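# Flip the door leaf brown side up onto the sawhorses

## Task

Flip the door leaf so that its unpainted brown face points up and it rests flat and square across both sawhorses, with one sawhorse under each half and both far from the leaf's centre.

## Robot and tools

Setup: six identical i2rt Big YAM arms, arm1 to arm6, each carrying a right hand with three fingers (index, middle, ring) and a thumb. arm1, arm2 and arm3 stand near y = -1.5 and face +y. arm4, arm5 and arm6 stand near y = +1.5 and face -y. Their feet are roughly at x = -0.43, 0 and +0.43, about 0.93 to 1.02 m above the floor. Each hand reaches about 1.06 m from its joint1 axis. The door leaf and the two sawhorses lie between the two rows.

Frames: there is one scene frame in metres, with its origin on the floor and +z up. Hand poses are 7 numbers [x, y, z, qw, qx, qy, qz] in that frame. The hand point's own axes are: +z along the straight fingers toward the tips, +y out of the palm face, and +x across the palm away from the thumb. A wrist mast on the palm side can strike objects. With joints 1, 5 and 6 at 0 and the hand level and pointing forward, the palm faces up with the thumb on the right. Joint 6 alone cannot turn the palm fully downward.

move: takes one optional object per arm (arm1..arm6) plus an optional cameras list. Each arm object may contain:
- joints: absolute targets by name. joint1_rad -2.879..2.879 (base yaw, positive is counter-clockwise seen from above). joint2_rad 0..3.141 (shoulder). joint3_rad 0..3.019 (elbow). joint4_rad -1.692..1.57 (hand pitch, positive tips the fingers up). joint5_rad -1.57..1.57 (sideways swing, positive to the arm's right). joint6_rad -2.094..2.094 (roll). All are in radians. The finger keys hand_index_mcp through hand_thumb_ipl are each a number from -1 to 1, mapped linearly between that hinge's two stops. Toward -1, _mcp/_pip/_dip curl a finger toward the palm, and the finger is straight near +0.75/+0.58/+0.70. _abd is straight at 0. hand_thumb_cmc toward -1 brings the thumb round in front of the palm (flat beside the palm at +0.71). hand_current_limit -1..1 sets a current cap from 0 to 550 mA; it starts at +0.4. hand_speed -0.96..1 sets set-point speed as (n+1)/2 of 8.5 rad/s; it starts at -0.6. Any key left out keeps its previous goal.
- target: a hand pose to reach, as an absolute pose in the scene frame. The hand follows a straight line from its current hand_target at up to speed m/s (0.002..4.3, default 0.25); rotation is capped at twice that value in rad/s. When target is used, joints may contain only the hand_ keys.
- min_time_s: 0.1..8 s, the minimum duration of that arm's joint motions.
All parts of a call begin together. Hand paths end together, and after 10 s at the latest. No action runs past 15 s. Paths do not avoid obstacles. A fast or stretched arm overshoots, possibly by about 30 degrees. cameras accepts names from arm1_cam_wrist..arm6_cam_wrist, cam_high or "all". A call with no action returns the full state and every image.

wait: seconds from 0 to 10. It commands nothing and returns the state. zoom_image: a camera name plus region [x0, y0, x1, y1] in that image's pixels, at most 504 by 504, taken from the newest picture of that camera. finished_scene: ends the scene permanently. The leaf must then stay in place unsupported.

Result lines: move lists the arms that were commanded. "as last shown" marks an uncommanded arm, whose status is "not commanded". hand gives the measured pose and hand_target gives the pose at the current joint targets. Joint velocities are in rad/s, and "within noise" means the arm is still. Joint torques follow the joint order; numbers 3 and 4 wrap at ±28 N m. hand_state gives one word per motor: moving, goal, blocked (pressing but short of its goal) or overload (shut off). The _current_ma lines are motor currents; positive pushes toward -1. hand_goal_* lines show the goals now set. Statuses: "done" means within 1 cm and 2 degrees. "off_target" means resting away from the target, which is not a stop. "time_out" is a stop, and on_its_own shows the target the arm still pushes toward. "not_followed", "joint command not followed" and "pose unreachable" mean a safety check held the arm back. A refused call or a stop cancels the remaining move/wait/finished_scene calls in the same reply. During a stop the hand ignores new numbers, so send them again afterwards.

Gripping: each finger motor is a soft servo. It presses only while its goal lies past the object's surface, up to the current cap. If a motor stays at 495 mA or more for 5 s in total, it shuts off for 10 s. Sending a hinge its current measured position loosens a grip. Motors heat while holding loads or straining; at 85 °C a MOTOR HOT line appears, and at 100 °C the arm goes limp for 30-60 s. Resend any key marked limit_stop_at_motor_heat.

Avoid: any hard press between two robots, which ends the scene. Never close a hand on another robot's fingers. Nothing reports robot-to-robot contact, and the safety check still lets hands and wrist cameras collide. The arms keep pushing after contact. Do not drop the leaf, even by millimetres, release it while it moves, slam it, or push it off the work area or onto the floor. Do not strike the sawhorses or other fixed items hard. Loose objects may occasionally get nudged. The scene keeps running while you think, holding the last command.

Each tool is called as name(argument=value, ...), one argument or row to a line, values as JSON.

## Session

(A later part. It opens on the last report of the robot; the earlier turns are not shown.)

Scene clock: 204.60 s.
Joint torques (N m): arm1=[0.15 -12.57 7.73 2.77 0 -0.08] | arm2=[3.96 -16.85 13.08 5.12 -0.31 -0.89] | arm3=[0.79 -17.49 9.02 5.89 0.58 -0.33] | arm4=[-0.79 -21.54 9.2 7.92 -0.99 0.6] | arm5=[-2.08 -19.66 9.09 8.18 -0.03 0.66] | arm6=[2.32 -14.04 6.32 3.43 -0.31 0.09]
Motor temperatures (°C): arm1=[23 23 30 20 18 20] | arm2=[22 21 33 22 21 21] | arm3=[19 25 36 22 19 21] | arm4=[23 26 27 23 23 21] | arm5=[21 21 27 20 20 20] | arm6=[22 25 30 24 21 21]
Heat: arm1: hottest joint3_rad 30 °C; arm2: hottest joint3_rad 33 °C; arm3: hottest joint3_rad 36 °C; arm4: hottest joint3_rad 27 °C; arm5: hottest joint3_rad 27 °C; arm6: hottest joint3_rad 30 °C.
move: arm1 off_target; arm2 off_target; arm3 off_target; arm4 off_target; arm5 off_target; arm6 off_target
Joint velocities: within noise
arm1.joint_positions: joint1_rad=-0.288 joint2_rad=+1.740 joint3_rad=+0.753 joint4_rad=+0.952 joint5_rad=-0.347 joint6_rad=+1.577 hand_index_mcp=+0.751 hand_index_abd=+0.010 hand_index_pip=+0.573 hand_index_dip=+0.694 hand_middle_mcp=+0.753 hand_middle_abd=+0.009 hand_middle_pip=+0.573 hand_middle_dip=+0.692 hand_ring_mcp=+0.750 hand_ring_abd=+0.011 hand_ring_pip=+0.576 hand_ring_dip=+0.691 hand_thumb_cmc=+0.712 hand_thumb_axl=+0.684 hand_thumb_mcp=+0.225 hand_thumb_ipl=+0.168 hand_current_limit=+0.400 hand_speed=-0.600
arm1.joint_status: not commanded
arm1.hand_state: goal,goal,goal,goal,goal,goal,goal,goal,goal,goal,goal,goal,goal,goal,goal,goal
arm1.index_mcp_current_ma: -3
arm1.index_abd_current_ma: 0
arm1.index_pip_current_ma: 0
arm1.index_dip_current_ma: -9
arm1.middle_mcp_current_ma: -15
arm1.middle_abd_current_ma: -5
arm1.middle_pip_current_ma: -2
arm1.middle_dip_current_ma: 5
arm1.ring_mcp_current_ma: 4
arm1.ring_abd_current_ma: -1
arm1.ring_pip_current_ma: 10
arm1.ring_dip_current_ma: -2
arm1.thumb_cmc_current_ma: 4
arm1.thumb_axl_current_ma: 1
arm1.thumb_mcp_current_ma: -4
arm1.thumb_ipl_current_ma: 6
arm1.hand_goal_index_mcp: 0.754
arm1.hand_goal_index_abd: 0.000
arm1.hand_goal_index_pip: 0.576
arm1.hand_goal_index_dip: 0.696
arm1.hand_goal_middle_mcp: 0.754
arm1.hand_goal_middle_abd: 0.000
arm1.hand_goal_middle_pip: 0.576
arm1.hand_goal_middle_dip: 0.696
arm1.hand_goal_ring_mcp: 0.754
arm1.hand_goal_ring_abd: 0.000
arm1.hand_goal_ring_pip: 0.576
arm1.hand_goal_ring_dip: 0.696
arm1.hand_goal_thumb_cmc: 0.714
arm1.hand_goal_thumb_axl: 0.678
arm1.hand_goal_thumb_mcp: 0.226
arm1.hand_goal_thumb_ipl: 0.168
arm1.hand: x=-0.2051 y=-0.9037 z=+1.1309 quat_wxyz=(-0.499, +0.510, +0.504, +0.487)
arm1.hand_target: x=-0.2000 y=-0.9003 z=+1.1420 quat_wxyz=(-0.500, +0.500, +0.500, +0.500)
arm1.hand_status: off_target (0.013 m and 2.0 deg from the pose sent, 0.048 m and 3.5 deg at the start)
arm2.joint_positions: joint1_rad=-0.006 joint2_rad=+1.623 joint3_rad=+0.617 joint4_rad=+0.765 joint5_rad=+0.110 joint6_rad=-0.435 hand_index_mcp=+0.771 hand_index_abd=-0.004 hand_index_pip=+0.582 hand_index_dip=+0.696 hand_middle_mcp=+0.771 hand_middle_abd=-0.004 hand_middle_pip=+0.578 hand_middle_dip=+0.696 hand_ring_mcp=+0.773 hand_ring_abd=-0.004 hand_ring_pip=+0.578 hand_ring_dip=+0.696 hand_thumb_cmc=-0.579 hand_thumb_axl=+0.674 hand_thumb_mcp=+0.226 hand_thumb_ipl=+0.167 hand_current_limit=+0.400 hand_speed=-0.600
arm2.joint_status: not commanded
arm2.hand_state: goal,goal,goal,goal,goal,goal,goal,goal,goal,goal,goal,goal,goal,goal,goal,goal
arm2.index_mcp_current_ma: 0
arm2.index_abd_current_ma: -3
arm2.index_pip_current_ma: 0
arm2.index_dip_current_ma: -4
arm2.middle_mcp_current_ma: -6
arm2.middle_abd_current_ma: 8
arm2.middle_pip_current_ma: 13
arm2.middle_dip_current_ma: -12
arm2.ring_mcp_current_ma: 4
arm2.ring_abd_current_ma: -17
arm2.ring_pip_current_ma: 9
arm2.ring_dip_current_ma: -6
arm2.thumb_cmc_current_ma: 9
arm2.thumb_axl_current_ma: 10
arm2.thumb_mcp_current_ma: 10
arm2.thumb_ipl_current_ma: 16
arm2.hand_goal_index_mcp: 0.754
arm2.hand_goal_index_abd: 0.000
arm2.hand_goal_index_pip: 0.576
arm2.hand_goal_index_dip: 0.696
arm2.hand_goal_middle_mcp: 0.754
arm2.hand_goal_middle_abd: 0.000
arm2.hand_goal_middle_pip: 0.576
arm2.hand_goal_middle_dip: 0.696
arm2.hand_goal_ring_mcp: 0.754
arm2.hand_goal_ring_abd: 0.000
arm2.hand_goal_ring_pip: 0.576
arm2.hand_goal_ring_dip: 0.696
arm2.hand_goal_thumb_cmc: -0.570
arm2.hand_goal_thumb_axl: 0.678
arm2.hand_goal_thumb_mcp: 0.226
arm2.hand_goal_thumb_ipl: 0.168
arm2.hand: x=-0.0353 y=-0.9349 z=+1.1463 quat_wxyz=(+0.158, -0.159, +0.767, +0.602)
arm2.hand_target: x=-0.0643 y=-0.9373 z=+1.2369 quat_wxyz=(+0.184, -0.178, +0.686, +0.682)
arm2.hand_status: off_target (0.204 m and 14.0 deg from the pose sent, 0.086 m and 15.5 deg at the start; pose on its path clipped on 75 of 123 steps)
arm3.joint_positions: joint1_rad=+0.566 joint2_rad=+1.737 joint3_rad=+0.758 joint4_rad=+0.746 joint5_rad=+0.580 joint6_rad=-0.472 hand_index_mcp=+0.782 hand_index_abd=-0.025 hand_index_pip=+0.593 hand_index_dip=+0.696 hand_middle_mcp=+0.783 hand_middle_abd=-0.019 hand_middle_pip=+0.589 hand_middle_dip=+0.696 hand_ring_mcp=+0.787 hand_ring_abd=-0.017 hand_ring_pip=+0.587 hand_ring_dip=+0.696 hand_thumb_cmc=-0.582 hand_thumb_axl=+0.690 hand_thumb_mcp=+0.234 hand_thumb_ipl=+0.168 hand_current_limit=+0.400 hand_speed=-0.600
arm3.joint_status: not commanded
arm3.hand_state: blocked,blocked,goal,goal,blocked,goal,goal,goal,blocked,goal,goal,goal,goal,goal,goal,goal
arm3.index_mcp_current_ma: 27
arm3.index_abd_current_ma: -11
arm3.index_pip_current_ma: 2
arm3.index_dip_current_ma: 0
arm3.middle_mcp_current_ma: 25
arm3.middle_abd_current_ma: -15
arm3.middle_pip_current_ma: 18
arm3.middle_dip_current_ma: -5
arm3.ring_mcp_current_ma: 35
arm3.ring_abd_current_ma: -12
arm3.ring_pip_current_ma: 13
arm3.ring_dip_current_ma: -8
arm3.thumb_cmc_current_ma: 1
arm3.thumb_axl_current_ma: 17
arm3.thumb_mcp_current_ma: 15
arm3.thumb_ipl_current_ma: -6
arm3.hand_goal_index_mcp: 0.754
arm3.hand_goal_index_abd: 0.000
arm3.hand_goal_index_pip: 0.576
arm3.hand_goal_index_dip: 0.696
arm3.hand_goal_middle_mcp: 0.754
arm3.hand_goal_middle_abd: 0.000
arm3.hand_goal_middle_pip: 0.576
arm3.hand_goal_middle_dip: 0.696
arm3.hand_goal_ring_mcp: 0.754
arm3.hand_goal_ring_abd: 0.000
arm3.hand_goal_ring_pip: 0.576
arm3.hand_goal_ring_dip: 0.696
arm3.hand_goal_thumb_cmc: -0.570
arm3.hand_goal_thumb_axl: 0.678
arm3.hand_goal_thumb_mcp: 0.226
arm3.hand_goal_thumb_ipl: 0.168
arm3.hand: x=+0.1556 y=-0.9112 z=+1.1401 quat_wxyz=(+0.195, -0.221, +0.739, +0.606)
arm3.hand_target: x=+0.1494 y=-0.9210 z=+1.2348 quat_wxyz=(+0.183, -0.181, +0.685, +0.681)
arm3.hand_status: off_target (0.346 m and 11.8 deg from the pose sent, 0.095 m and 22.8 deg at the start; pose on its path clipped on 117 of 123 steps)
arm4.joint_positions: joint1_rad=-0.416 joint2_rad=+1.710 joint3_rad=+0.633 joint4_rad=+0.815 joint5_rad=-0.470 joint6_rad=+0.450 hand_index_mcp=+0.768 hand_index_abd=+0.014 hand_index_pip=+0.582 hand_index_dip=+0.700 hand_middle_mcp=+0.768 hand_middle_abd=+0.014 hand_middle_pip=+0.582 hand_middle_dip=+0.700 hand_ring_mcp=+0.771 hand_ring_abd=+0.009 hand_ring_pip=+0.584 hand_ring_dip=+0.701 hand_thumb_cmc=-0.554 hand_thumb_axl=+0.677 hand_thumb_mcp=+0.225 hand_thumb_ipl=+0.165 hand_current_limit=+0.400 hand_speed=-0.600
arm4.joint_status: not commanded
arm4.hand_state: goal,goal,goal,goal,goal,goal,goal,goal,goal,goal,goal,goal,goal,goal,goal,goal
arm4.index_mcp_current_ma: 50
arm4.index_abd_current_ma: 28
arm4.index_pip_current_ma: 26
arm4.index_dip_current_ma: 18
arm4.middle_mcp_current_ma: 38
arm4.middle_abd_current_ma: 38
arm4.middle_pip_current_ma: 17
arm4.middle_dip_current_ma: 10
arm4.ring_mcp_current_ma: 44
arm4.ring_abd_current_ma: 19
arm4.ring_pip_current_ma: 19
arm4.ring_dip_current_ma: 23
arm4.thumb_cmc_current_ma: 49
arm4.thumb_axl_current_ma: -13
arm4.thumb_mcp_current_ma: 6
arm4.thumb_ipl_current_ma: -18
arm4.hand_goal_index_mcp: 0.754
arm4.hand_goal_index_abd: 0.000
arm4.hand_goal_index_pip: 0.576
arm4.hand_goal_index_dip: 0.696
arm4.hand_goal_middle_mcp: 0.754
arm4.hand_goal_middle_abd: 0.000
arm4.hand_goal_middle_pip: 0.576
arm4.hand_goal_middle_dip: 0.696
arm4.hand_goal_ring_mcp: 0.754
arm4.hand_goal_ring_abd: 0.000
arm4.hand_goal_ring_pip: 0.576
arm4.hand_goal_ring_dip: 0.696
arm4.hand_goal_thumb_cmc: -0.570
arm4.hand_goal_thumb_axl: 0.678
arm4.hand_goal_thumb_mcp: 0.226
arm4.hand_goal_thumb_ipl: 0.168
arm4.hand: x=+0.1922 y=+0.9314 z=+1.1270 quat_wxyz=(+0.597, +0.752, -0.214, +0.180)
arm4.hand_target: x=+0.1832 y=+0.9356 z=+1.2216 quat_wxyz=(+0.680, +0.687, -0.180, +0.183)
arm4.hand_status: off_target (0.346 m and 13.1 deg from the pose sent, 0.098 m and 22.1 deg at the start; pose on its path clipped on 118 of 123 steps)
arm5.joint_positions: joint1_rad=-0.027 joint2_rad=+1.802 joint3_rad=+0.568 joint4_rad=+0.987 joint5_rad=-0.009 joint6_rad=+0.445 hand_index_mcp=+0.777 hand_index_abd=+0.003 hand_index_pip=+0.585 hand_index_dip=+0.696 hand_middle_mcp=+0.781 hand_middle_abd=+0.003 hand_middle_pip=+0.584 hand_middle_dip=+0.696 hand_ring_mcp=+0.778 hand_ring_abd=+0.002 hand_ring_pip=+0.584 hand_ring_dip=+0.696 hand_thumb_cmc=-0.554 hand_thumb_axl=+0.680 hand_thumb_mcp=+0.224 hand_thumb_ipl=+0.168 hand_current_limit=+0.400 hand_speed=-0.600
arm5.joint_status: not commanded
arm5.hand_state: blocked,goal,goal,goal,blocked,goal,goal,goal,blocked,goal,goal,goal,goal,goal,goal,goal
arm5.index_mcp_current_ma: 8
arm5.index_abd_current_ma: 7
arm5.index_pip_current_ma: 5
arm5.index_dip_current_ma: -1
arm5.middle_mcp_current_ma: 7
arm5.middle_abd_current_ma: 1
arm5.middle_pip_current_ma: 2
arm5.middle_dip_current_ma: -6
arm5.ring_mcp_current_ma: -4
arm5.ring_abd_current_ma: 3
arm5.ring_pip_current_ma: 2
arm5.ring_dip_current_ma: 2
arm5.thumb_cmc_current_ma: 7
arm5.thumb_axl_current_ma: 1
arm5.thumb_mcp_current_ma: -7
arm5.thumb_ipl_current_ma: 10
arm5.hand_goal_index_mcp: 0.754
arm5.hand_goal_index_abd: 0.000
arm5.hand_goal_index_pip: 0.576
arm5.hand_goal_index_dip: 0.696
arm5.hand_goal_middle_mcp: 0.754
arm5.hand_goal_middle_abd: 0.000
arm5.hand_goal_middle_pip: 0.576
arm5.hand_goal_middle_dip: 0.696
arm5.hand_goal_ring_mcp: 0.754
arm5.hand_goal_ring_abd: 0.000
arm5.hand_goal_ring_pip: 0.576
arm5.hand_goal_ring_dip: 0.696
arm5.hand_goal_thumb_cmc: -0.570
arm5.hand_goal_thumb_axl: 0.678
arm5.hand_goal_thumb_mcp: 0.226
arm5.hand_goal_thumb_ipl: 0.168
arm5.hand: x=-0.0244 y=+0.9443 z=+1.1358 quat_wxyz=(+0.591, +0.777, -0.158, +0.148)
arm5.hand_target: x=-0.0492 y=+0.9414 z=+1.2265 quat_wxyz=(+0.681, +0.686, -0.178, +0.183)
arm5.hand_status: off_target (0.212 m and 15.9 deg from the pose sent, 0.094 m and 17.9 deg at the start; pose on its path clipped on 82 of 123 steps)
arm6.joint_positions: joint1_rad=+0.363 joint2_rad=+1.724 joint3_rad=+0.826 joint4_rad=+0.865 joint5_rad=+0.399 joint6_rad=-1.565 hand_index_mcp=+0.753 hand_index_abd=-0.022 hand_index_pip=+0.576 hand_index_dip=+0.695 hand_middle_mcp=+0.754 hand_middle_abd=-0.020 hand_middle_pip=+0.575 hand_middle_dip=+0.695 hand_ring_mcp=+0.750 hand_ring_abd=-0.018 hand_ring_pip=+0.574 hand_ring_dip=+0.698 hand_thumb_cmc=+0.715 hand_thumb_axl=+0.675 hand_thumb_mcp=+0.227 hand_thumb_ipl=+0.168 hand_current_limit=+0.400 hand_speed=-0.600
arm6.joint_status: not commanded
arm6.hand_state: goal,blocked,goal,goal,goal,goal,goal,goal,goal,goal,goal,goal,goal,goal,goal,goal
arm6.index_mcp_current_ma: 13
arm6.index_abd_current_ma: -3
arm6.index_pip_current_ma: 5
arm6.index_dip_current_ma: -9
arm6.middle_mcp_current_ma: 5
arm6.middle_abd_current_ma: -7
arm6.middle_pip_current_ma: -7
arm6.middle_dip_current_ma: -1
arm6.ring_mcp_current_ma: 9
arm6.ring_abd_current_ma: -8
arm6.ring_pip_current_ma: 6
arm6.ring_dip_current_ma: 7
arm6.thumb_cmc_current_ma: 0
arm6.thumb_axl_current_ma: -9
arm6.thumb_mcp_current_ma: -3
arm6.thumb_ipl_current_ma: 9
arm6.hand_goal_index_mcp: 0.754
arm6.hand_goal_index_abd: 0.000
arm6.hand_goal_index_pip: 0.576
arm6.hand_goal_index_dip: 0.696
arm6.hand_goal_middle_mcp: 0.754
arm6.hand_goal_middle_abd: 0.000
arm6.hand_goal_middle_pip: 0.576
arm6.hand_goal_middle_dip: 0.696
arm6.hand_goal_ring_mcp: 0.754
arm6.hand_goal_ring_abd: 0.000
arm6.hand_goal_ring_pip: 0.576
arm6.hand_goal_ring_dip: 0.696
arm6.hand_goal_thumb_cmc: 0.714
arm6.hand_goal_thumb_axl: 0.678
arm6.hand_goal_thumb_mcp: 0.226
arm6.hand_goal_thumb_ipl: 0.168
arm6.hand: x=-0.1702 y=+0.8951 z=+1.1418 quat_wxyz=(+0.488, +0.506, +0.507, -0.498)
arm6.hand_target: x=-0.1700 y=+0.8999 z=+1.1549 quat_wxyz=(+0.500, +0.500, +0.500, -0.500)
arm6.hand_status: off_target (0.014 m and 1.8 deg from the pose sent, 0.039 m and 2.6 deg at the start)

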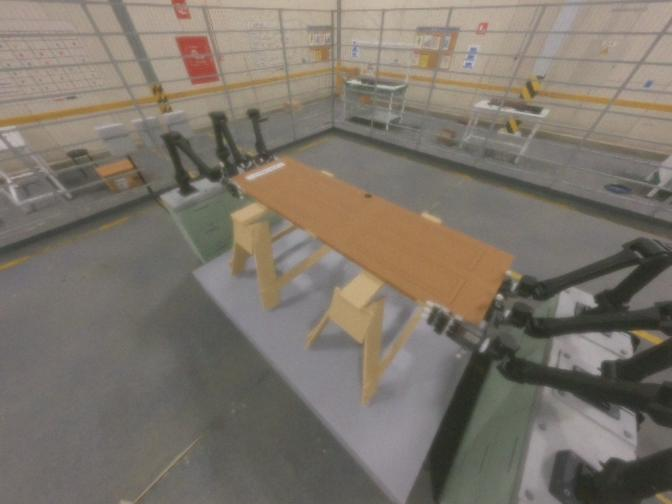

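move(
  arm1={"target": [-0.24, -0.90, 1.145, -0.5, 0.5, 0.5, 0.5], "speed": 0.05},
  arm6={"target": [-0.24, 0.90, 1.155, 0.5, 0.5, 0.5, -0.5], "speed": 0.05},
  arm2={"target": [-0.04, -0.93, 1.26, 0, 0, 0.7071, 0.7071], "speed": 0.08},
  arm5={"target": [-0.03, 0.93, 1.26, 0.7071, 0.7071, 0, 0], "speed": 0.08},
  arm3={"target": [0.15, -0.93, 1.26, 0, 0, 0.7071, 0.7071], "speed": 0.08},
  arm4={"target": [0.185, 0.93, 1.26, 0.7071, 0.7071, 0, 0], "speed": 0.08},
  cameras=["cam_high"],
)

Scene clock: 210.07 s.
Joint torques (N m): arm1=[1.03 -12.86 5.87 2.91 0.09 -0.07] | arm2=[2.78 -16.5 16.17 2.77 -0.09 -0.51] | arm3=[0.32 -14.86 12.9 2.7 0.19 -0.32] | arm4=[-1.38 -19.19 13.52 4.15 -0.38 0.46] | arm5=[-1.9 -19.31 11.44 4.85 0.46 -0.47] | arm6=[1.38 -13.68 6.22 3.63 -0.17 0.07]
Motor temperatures (°C): arm1=[23 23 29 20 18 20] | arm2=[22 21 33 22 21 21] | arm3=[19 25 36 22 19 21] | arm4=[23 26 27 23 23 21] | arm5=[21 21 26 21 20 20] | arm6=[22 25 30 24 21 21]
Heat: arm1: hottest joint3_rad 29 °C; arm2: hottest joint3_rad 33 °C; arm3: hottest joint3_rad 36 °C; arm4: hottest joint3_rad 27 °C; arm5: hottest joint3_rad 26 °C; arm6: hottest joint3_rad 30 °C.
move: arm1 done; arm2 off_target; arm3 off_target; arm4 off_target; arm5 off_target; arm6 off_target
Joint velocities: within noise
arm1.joint_positions: joint1_rad=-0.214 joint2_rad=+1.717 joint3_rad=+0.747 joint4_rad=+0.954 joint5_rad=-0.261 joint6_rad=+1.577 hand_index_mcp=+0.751 hand_index_abd=+0.010 hand_index_pip=+0.573 hand_index_dip=+0.694 hand_middle_mcp=+0.753 hand_middle_abd=+0.009 hand_middle_pip=+0.573 hand_middle_dip=+0.692 hand_ring_mcp=+0.750 hand_ring_abd=+0.011 hand_ring_pip=+0.576 hand_ring_dip=+0.691 hand_thumb_cmc=+0.712 hand_thumb_axl=+0.684 hand_thumb_mcp=+0.225 hand_thumb_ipl=+0.168 hand_current_limit=+0.400 hand_speed=-0.600
arm1.joint_status: not commanded
arm1.hand_state: goal,goal,goal,goal,goal,goal,goal,goal,goal,goal,goal,goal,goal,goal,goal,goal
arm1.index_mcp_current_ma: 0
arm1.index_abd_current_ma: 15
arm1.index_pip_current_ma: -9
arm1.index_dip_current_ma: -15
arm1.middle_mcp_current_ma: -4
arm1.middle_abd_current_ma: 12
arm1.middle_pip_current_ma: 5
arm1.middle_dip_current_ma: 9
arm1.ring_mcp_current_ma: -9
arm1.ring_abd_current_ma: 2
arm1.ring_pip_current_ma: 3
arm1.ring_dip_current_ma: -9
arm1.thumb_cmc_current_ma: 4
arm1.thumb_axl_current_ma: -6
arm1.thumb_mcp_current_ma: -3
arm1.thumb_ipl_current_ma: -2
arm1.hand_goal_index_mcp: 0.754
arm1.hand_goal_index_abd: 0.000
arm1.hand_goal_index_pip: 0.576
arm1.hand_goal_index_dip: 0.696
arm1.hand_goal_middle_mcp: 0.754
arm1.hand_goal_middle_abd: 0.000
arm1.hand_goal_middle_pip: 0.576
arm1.hand_goal_middle_dip: 0.696
arm1.hand_goal_ring_mcp: 0.754
arm1.hand_goal_ring_abd: 0.000
arm1.hand_goal_ring_pip: 0.576
arm1.hand_goal_ring_dip: 0.696
arm1.hand_goal_thumb_cmc: 0.714
arm1.hand_goal_thumb_axl: 0.678
arm1.hand_goal_thumb_mcp: 0.226
arm1.hand_goal_thumb_ipl: 0.168
arm1.hand: x=-0.2346 y=-0.8974 z=+1.1423 quat_wxyz=(-0.498, +0.507, +0.499, +0.496)
arm1.hand_target: x=-0.2398 y=-0.9000 z=+1.1451 quat_wxyz=(-0.500, +0.500, +0.500, +0.500)
arm1.hand_status: done (0.007 m and 1.0 deg from the pose sent, 0.038 m and 2.0 deg at the start)
arm2.joint_positions: joint1_rad=+0.057 joint2_rad=+1.572 joint3_rad=+0.608 joint4_rad=+0.766 joint5_rad=+0.145 joint6_rad=+0.038 hand_index_mcp=+0.771 hand_index_abd=-0.004 hand_index_pip=+0.582 hand_index_dip=+0.696 hand_middle_mcp=+0.771 hand_middle_abd=-0.003 hand_middle_pip=+0.578 hand_middle_dip=+0.696 hand_ring_mcp=+0.774 hand_ring_abd=-0.003 hand_ring_pip=+0.578 hand_ring_dip=+0.696 hand_thumb_cmc=-0.573 hand_thumb_axl=+0.674 hand_thumb_mcp=+0.226 hand_thumb_ipl=+0.167 hand_current_limit=+0.400 hand_speed=-0.600
arm2.joint_status: not commanded
arm2.hand_state: goal,goal,goal,goal,goal,goal,goal,goal,goal,goal,goal,goal,goal,goal,goal,goal
arm2.index_mcp_current_ma: 3
arm2.index_abd_current_ma: -6
arm2.index_pip_current_ma: -1
arm2.index_dip_current_ma: -10
arm2.middle_mcp_current_ma: 1
arm2.middle_abd_current_ma: 12
arm2.middle_pip_current_ma: 1
arm2.middle_dip_current_ma: -9
arm2.ring_mcp_current_ma: 12
arm2.ring_abd_current_ma: -4
arm2.ring_pip_current_ma: 12
arm2.ring_dip_current_ma: -4
arm2.thumb_cmc_current_ma: 2
arm2.thumb_axl_current_ma: 4
arm2.thumb_mcp_current_ma: 9
arm2.thumb_ipl_current_ma: 18
arm2.hand_goal_index_mcp: 0.754
arm2.hand_goal_index_abd: 0.000
arm2.hand_goal_index_pip: 0.576
arm2.hand_goal_index_dip: 0.696
arm2.hand_goal_middle_mcp: 0.754
arm2.hand_goal_middle_abd: 0.000
arm2.hand_goal_middle_pip: 0.576
arm2.hand_goal_middle_dip: 0.696
arm2.hand_goal_ring_mcp: 0.754
arm2.hand_goal_ring_abd: 0.000
arm2.hand_goal_ring_pip: 0.576
arm2.hand_goal_ring_dip: 0.696
arm2.hand_goal_thumb_cmc: -0.570
arm2.hand_goal_thumb_axl: 0.678
arm2.hand_goal_thumb_mcp: 0.226
arm2.hand_goal_thumb_ipl: 0.168
arm2.hand: x=-0.0234 y=-0.9460 z=+1.1688 quat_wxyz=(+0.004, +0.013, +0.769, +0.639)
arm2.hand_target: x=-0.0383 y=-0.9392 z=+1.2581 quat_wxyz=(+0.000, +0.002, +0.707, +0.707)
arm2.hand_status: off_target (0.094 m and 10.7 deg from the pose sent, 0.114 m and 29.2 deg at the start)
arm3.joint_positions: joint1_rad=+0.660 joint2_rad=+1.676 joint3_rad=+0.759 joint4_rad=+0.740 joint5_rad=+0.677 joint6_rad=+0.039 hand_index_mcp=+0.783 hand_index_abd=-0.024 hand_index_pip=+0.593 hand_index_dip=+0.696 hand_middle_mcp=+0.790 hand_middle_abd=-0.019 hand_middle_pip=+0.590 hand_middle_dip=+0.696 hand_ring_mcp=+0.796 hand_ring_abd=-0.017 hand_ring_pip=+0.587 hand_ring_dip=+0.696 hand_thumb_cmc=-0.582 hand_thumb_axl=+0.690 hand_thumb_mcp=+0.234 hand_thumb_ipl=+0.168 hand_current_limit=+0.400 hand_speed=-0.600
arm3.joint_status: not commanded
arm3.hand_state: blocked,blocked,goal,goal,blocked,goal,goal,goal,blocked,goal,goal,goal,goal,goal,goal,goal
arm3.index_mcp_current_ma: 25
arm3.index_abd_current_ma: -13
arm3.index_pip_current_ma: 9
arm3.index_dip_current_ma: 0
arm3.middle_mcp_current_ma: 27
arm3.middle_abd_current_ma: -17
arm3.middle_pip_current_ma: 15
arm3.middle_dip_current_ma: -7
arm3.ring_mcp_current_ma: 41
arm3.ring_abd_current_ma: -15
arm3.ring_pip_current_ma: 6
arm3.ring_dip_current_ma: -10
arm3.thumb_cmc_current_ma: -3
arm3.thumb_axl_current_ma: 22
arm3.thumb_mcp_current_ma: 15
arm3.thumb_ipl_current_ma: 2
arm3.hand_goal_index_mcp: 0.754
arm3.hand_goal_index_abd: 0.000
arm3.hand_goal_index_pip: 0.576
arm3.hand_goal_index_dip: 0.696
arm3.hand_goal_middle_mcp: 0.754
arm3.hand_goal_middle_abd: 0.000
arm3.hand_goal_middle_pip: 0.576
arm3.hand_goal_middle_dip: 0.696
arm3.hand_goal_ring_mcp: 0.754
arm3.hand_goal_ring_abd: 0.000
arm3.hand_goal_ring_pip: 0.576
arm3.hand_goal_ring_dip: 0.696
arm3.hand_goal_thumb_cmc: -0.570
arm3.hand_goal_thumb_axl: 0.678
arm3.hand_goal_thumb_mcp: 0.226
arm3.hand_goal_thumb_ipl: 0.168
arm3.hand: x=+0.1691 y=-0.9403 z=+1.1790 quat_wxyz=(+0.030, -0.020, +0.753, +0.657)
arm3.hand_target: x=+0.1553 y=-0.9370 z=+1.2589 quat_wxyz=(+0.000, +0.001, +0.707, +0.707)
arm3.hand_status: off_target (0.084 m and 8.8 deg from the pose sent, 0.121 m and 36.0 deg at the start)
arm4.joint_positions: joint1_rad=-0.477 joint2_rad=+1.682 joint3_rad=+0.638 joint4_rad=+0.849 joint5_rad=-0.551 joint6_rad=-0.049 hand_index_mcp=+0.769 hand_index_abd=+0.008 hand_index_pip=+0.582 hand_index_dip=+0.700 hand_middle_mcp=+0.768 hand_middle_abd=+0.007 hand_middle_pip=+0.582 hand_middle_dip=+0.700 hand_ring_mcp=+0.771 hand_ring_abd=+0.007 hand_ring_pip=+0.584 hand_ring_dip=+0.701 hand_thumb_cmc=-0.564 hand_thumb_axl=+0.677 hand_thumb_mcp=+0.225 hand_thumb_ipl=+0.165 hand_current_limit=+0.400 hand_speed=-0.600
arm4.joint_status: not commanded
arm4.hand_state: goal,goal,goal,goal,goal,goal,goal,goal,goal,goal,goal,goal,goal,goal,goal,goal
arm4.index_mcp_current_ma: 42
arm4.index_abd_current_ma: 15
arm4.index_pip_current_ma: 24
arm4.index_dip_current_ma: 20
arm4.middle_mcp_current_ma: 44
arm4.middle_abd_current_ma: 8
arm4.middle_pip_current_ma: 23
arm4.middle_dip_current_ma: 5
arm4.ring_mcp_current_ma: 36
arm4.ring_abd_current_ma: 11
arm4.ring_pip_current_ma: 21
arm4.ring_dip_current_ma: 23
arm4.thumb_cmc_current_ma: 16
arm4.thumb_axl_current_ma: -13
arm4.thumb_mcp_current_ma: 7
arm4.thumb_ipl_current_ma: -6
arm4.hand_goal_index_mcp: 0.754
arm4.hand_goal_index_abd: 0.000
arm4.hand_goal_index_pip: 0.576
arm4.hand_goal_index_dip: 0.696
arm4.hand_goal_middle_mcp: 0.754
arm4.hand_goal_middle_abd: 0.000
arm4.hand_goal_middle_pip: 0.576
arm4.hand_goal_middle_dip: 0.696
arm4.hand_goal_ring_mcp: 0.754
arm4.hand_goal_ring_abd: 0.000
arm4.hand_goal_ring_pip: 0.576
arm4.hand_goal_ring_dip: 0.696
arm4.hand_goal_thumb_cmc: -0.570
arm4.hand_goal_thumb_axl: 0.678
arm4.hand_goal_thumb_mcp: 0.226
arm4.hand_goal_thumb_ipl: 0.168
arm4.hand: x=+0.2104 y=+0.9397 z=+1.1770 quat_wxyz=(+0.649, +0.761, -0.009, +0.028)
arm4.hand_target: x=+0.1898 y=+0.9370 z=+1.2588 quat_wxyz=(+0.707, +0.707, +0.002, +0.000)
arm4.hand_status: off_target (0.087 m and 9.7 deg from the pose sent, 0.133 m and 35.0 deg at the start)
arm5.joint_positions: joint1_rad=-0.073 joint2_rad=+1.785 joint3_rad=+0.560 joint4_rad=+1.040 joint5_rad=-0.051 joint6_rad=+0.037 hand_index_mcp=+0.776 hand_index_abd=+0.002 hand_index_pip=+0.585 hand_index_dip=+0.696 hand_middle_mcp=+0.781 hand_middle_abd=+0.002 hand_middle_pip=+0.584 hand_middle_dip=+0.696 hand_ring_mcp=+0.778 hand_ring_abd=+0.002 hand_ring_pip=+0.584 hand_ring_dip=+0.696 hand_thumb_cmc=-0.560 hand_thumb_axl=+0.680 hand_thumb_mcp=+0.224 hand_thumb_ipl=+0.168 hand_current_limit=+0.400 hand_speed=-0.600
arm5.joint_status: not commanded
arm5.hand_state: blocked,goal,goal,goal,blocked,goal,goal,goal,blocked,goal,goal,goal,goal,goal,goal,goal
arm5.index_mcp_current_ma: 9
arm5.index_abd_current_ma: 6
arm5.index_pip_current_ma: 6
arm5.index_dip_current_ma: -3
arm5.middle_mcp_current_ma: 9
arm5.middle_abd_current_ma: 1
arm5.middle_pip_current_ma: 2
arm5.middle_dip_current_ma: -4
arm5.ring_mcp_current_ma: -4
arm5.ring_abd_current_ma: 2
arm5.ring_pip_current_ma: 6
arm5.ring_dip_current_ma: 5
arm5.thumb_cmc_current_ma: 9
arm5.thumb_axl_current_ma: -7
arm5.thumb_mcp_current_ma: -6
arm5.thumb_ipl_current_ma: 7
arm5.hand_goal_index_mcp: 0.754
arm5.hand_goal_index_abd: 0.000
arm5.hand_goal_index_pip: 0.576
arm5.hand_goal_index_dip: 0.696
arm5.hand_goal_middle_mcp: 0.754
arm5.hand_goal_middle_abd: 0.000
arm5.hand_goal_middle_pip: 0.576
arm5.hand_goal_middle_dip: 0.696
arm5.hand_goal_ring_mcp: 0.754
arm5.hand_goal_ring_abd: 0.000
arm5.hand_goal_ring_pip: 0.576
arm5.hand_goal_ring_dip: 0.696
arm5.hand_goal_thumb_cmc: -0.570
arm5.hand_goal_thumb_axl: 0.678
arm5.hand_goal_thumb_mcp: 0.226
arm5.hand_goal_thumb_ipl: 0.168
arm5.hand: x=-0.0115 y=+0.9456 z=+1.1721 quat_wxyz=(+0.633, +0.774, -0.001, +0.027)
arm5.hand_target: x=-0.0290 y=+0.9374 z=+1.2572 quat_wxyz=(+0.707, +0.708, -0.001, -0.002)
arm5.hand_status: off_target (0.091 m and 11.8 deg from the pose sent, 0.125 m and 29.3 deg at the start)
arm6.joint_positions: joint1_rad=+0.221 joint2_rad=+1.687 joint3_rad=+0.764 joint4_rad=+0.882 joint5_rad=+0.245 joint6_rad=-1.565 hand_index_mcp=+0.753 hand_index_abd=-0.022 hand_index_pip=+0.576 hand_index_dip=+0.695 hand_middle_mcp=+0.754 hand_middle_abd=-0.020 hand_middle_pip=+0.575 hand_middle_dip=+0.695 hand_ring_mcp=+0.750 hand_ring_abd=-0.018 hand_ring_pip=+0.574 hand_ring_dip=+0.698 hand_thumb_cmc=+0.714 hand_thumb_axl=+0.675 hand_thumb_mcp=+0.227 hand_thumb_ipl=+0.168 hand_current_limit=+0.400 hand_speed=-0.600
arm6.joint_status: not commanded
arm6.hand_state: goal,blocked,goal,goal,goal,goal,goal,goal,goal,goal,goal,goal,goal,goal,goal,goal
arm6.index_mcp_current_ma: 3
arm6.index_abd_current_ma: -1
arm6.index_pip_current_ma: 5
arm6.index_dip_current_ma: -14
arm6.middle_mcp_current_ma: 8
arm6.middle_abd_current_ma: -13
arm6.middle_pip_current_ma: -8
arm6.middle_dip_current_ma: 2
arm6.ring_mcp_current_ma: 9
arm6.ring_abd_current_ma: -1
arm6.ring_pip_current_ma: 5
arm6.ring_dip_current_ma: 5
arm6.thumb_cmc_current_ma: 7
arm6.thumb_axl_current_ma: -3
arm6.thumb_mcp_current_ma: -6
arm6.thumb_ipl_current_ma: 10
arm6.hand_goal_index_mcp: 0.754
arm6.hand_goal_index_abd: 0.000
arm6.hand_goal_index_pip: 0.576
arm6.hand_goal_index_dip: 0.696
arm6.hand_goal_middle_mcp: 0.754
arm6.hand_goal_middle_abd: 0.000
arm6.hand_goal_middle_pip: 0.576
arm6.hand_goal_middle_dip: 0.696
arm6.hand_goal_ring_mcp: 0.754
arm6.hand_goal_ring_abd: 0.000
arm6.hand_goal_ring_pip: 0.576
arm6.hand_goal_ring_dip: 0.696
arm6.hand_goal_thumb_cmc: 0.714
arm6.hand_goal_thumb_axl: 0.678
arm6.hand_goal_thumb_mcp: 0.226
arm6.hand_goal_thumb_ipl: 0.168
arm6.hand: x=-0.2350 y=+0.8961 z=+1.1388 quat_wxyz=(+0.489, +0.506, +0.512, -0.492)
arm6.hand_target: x=-0.2399 y=+0.8998 z=+1.1548 quat_wxyz=(+0.500, +0.500, +0.500, -0.500)
arm6.hand_status: off_target (0.017 m and 2.2 deg from the pose sent, 0.071 m and 1.8 deg at the start)

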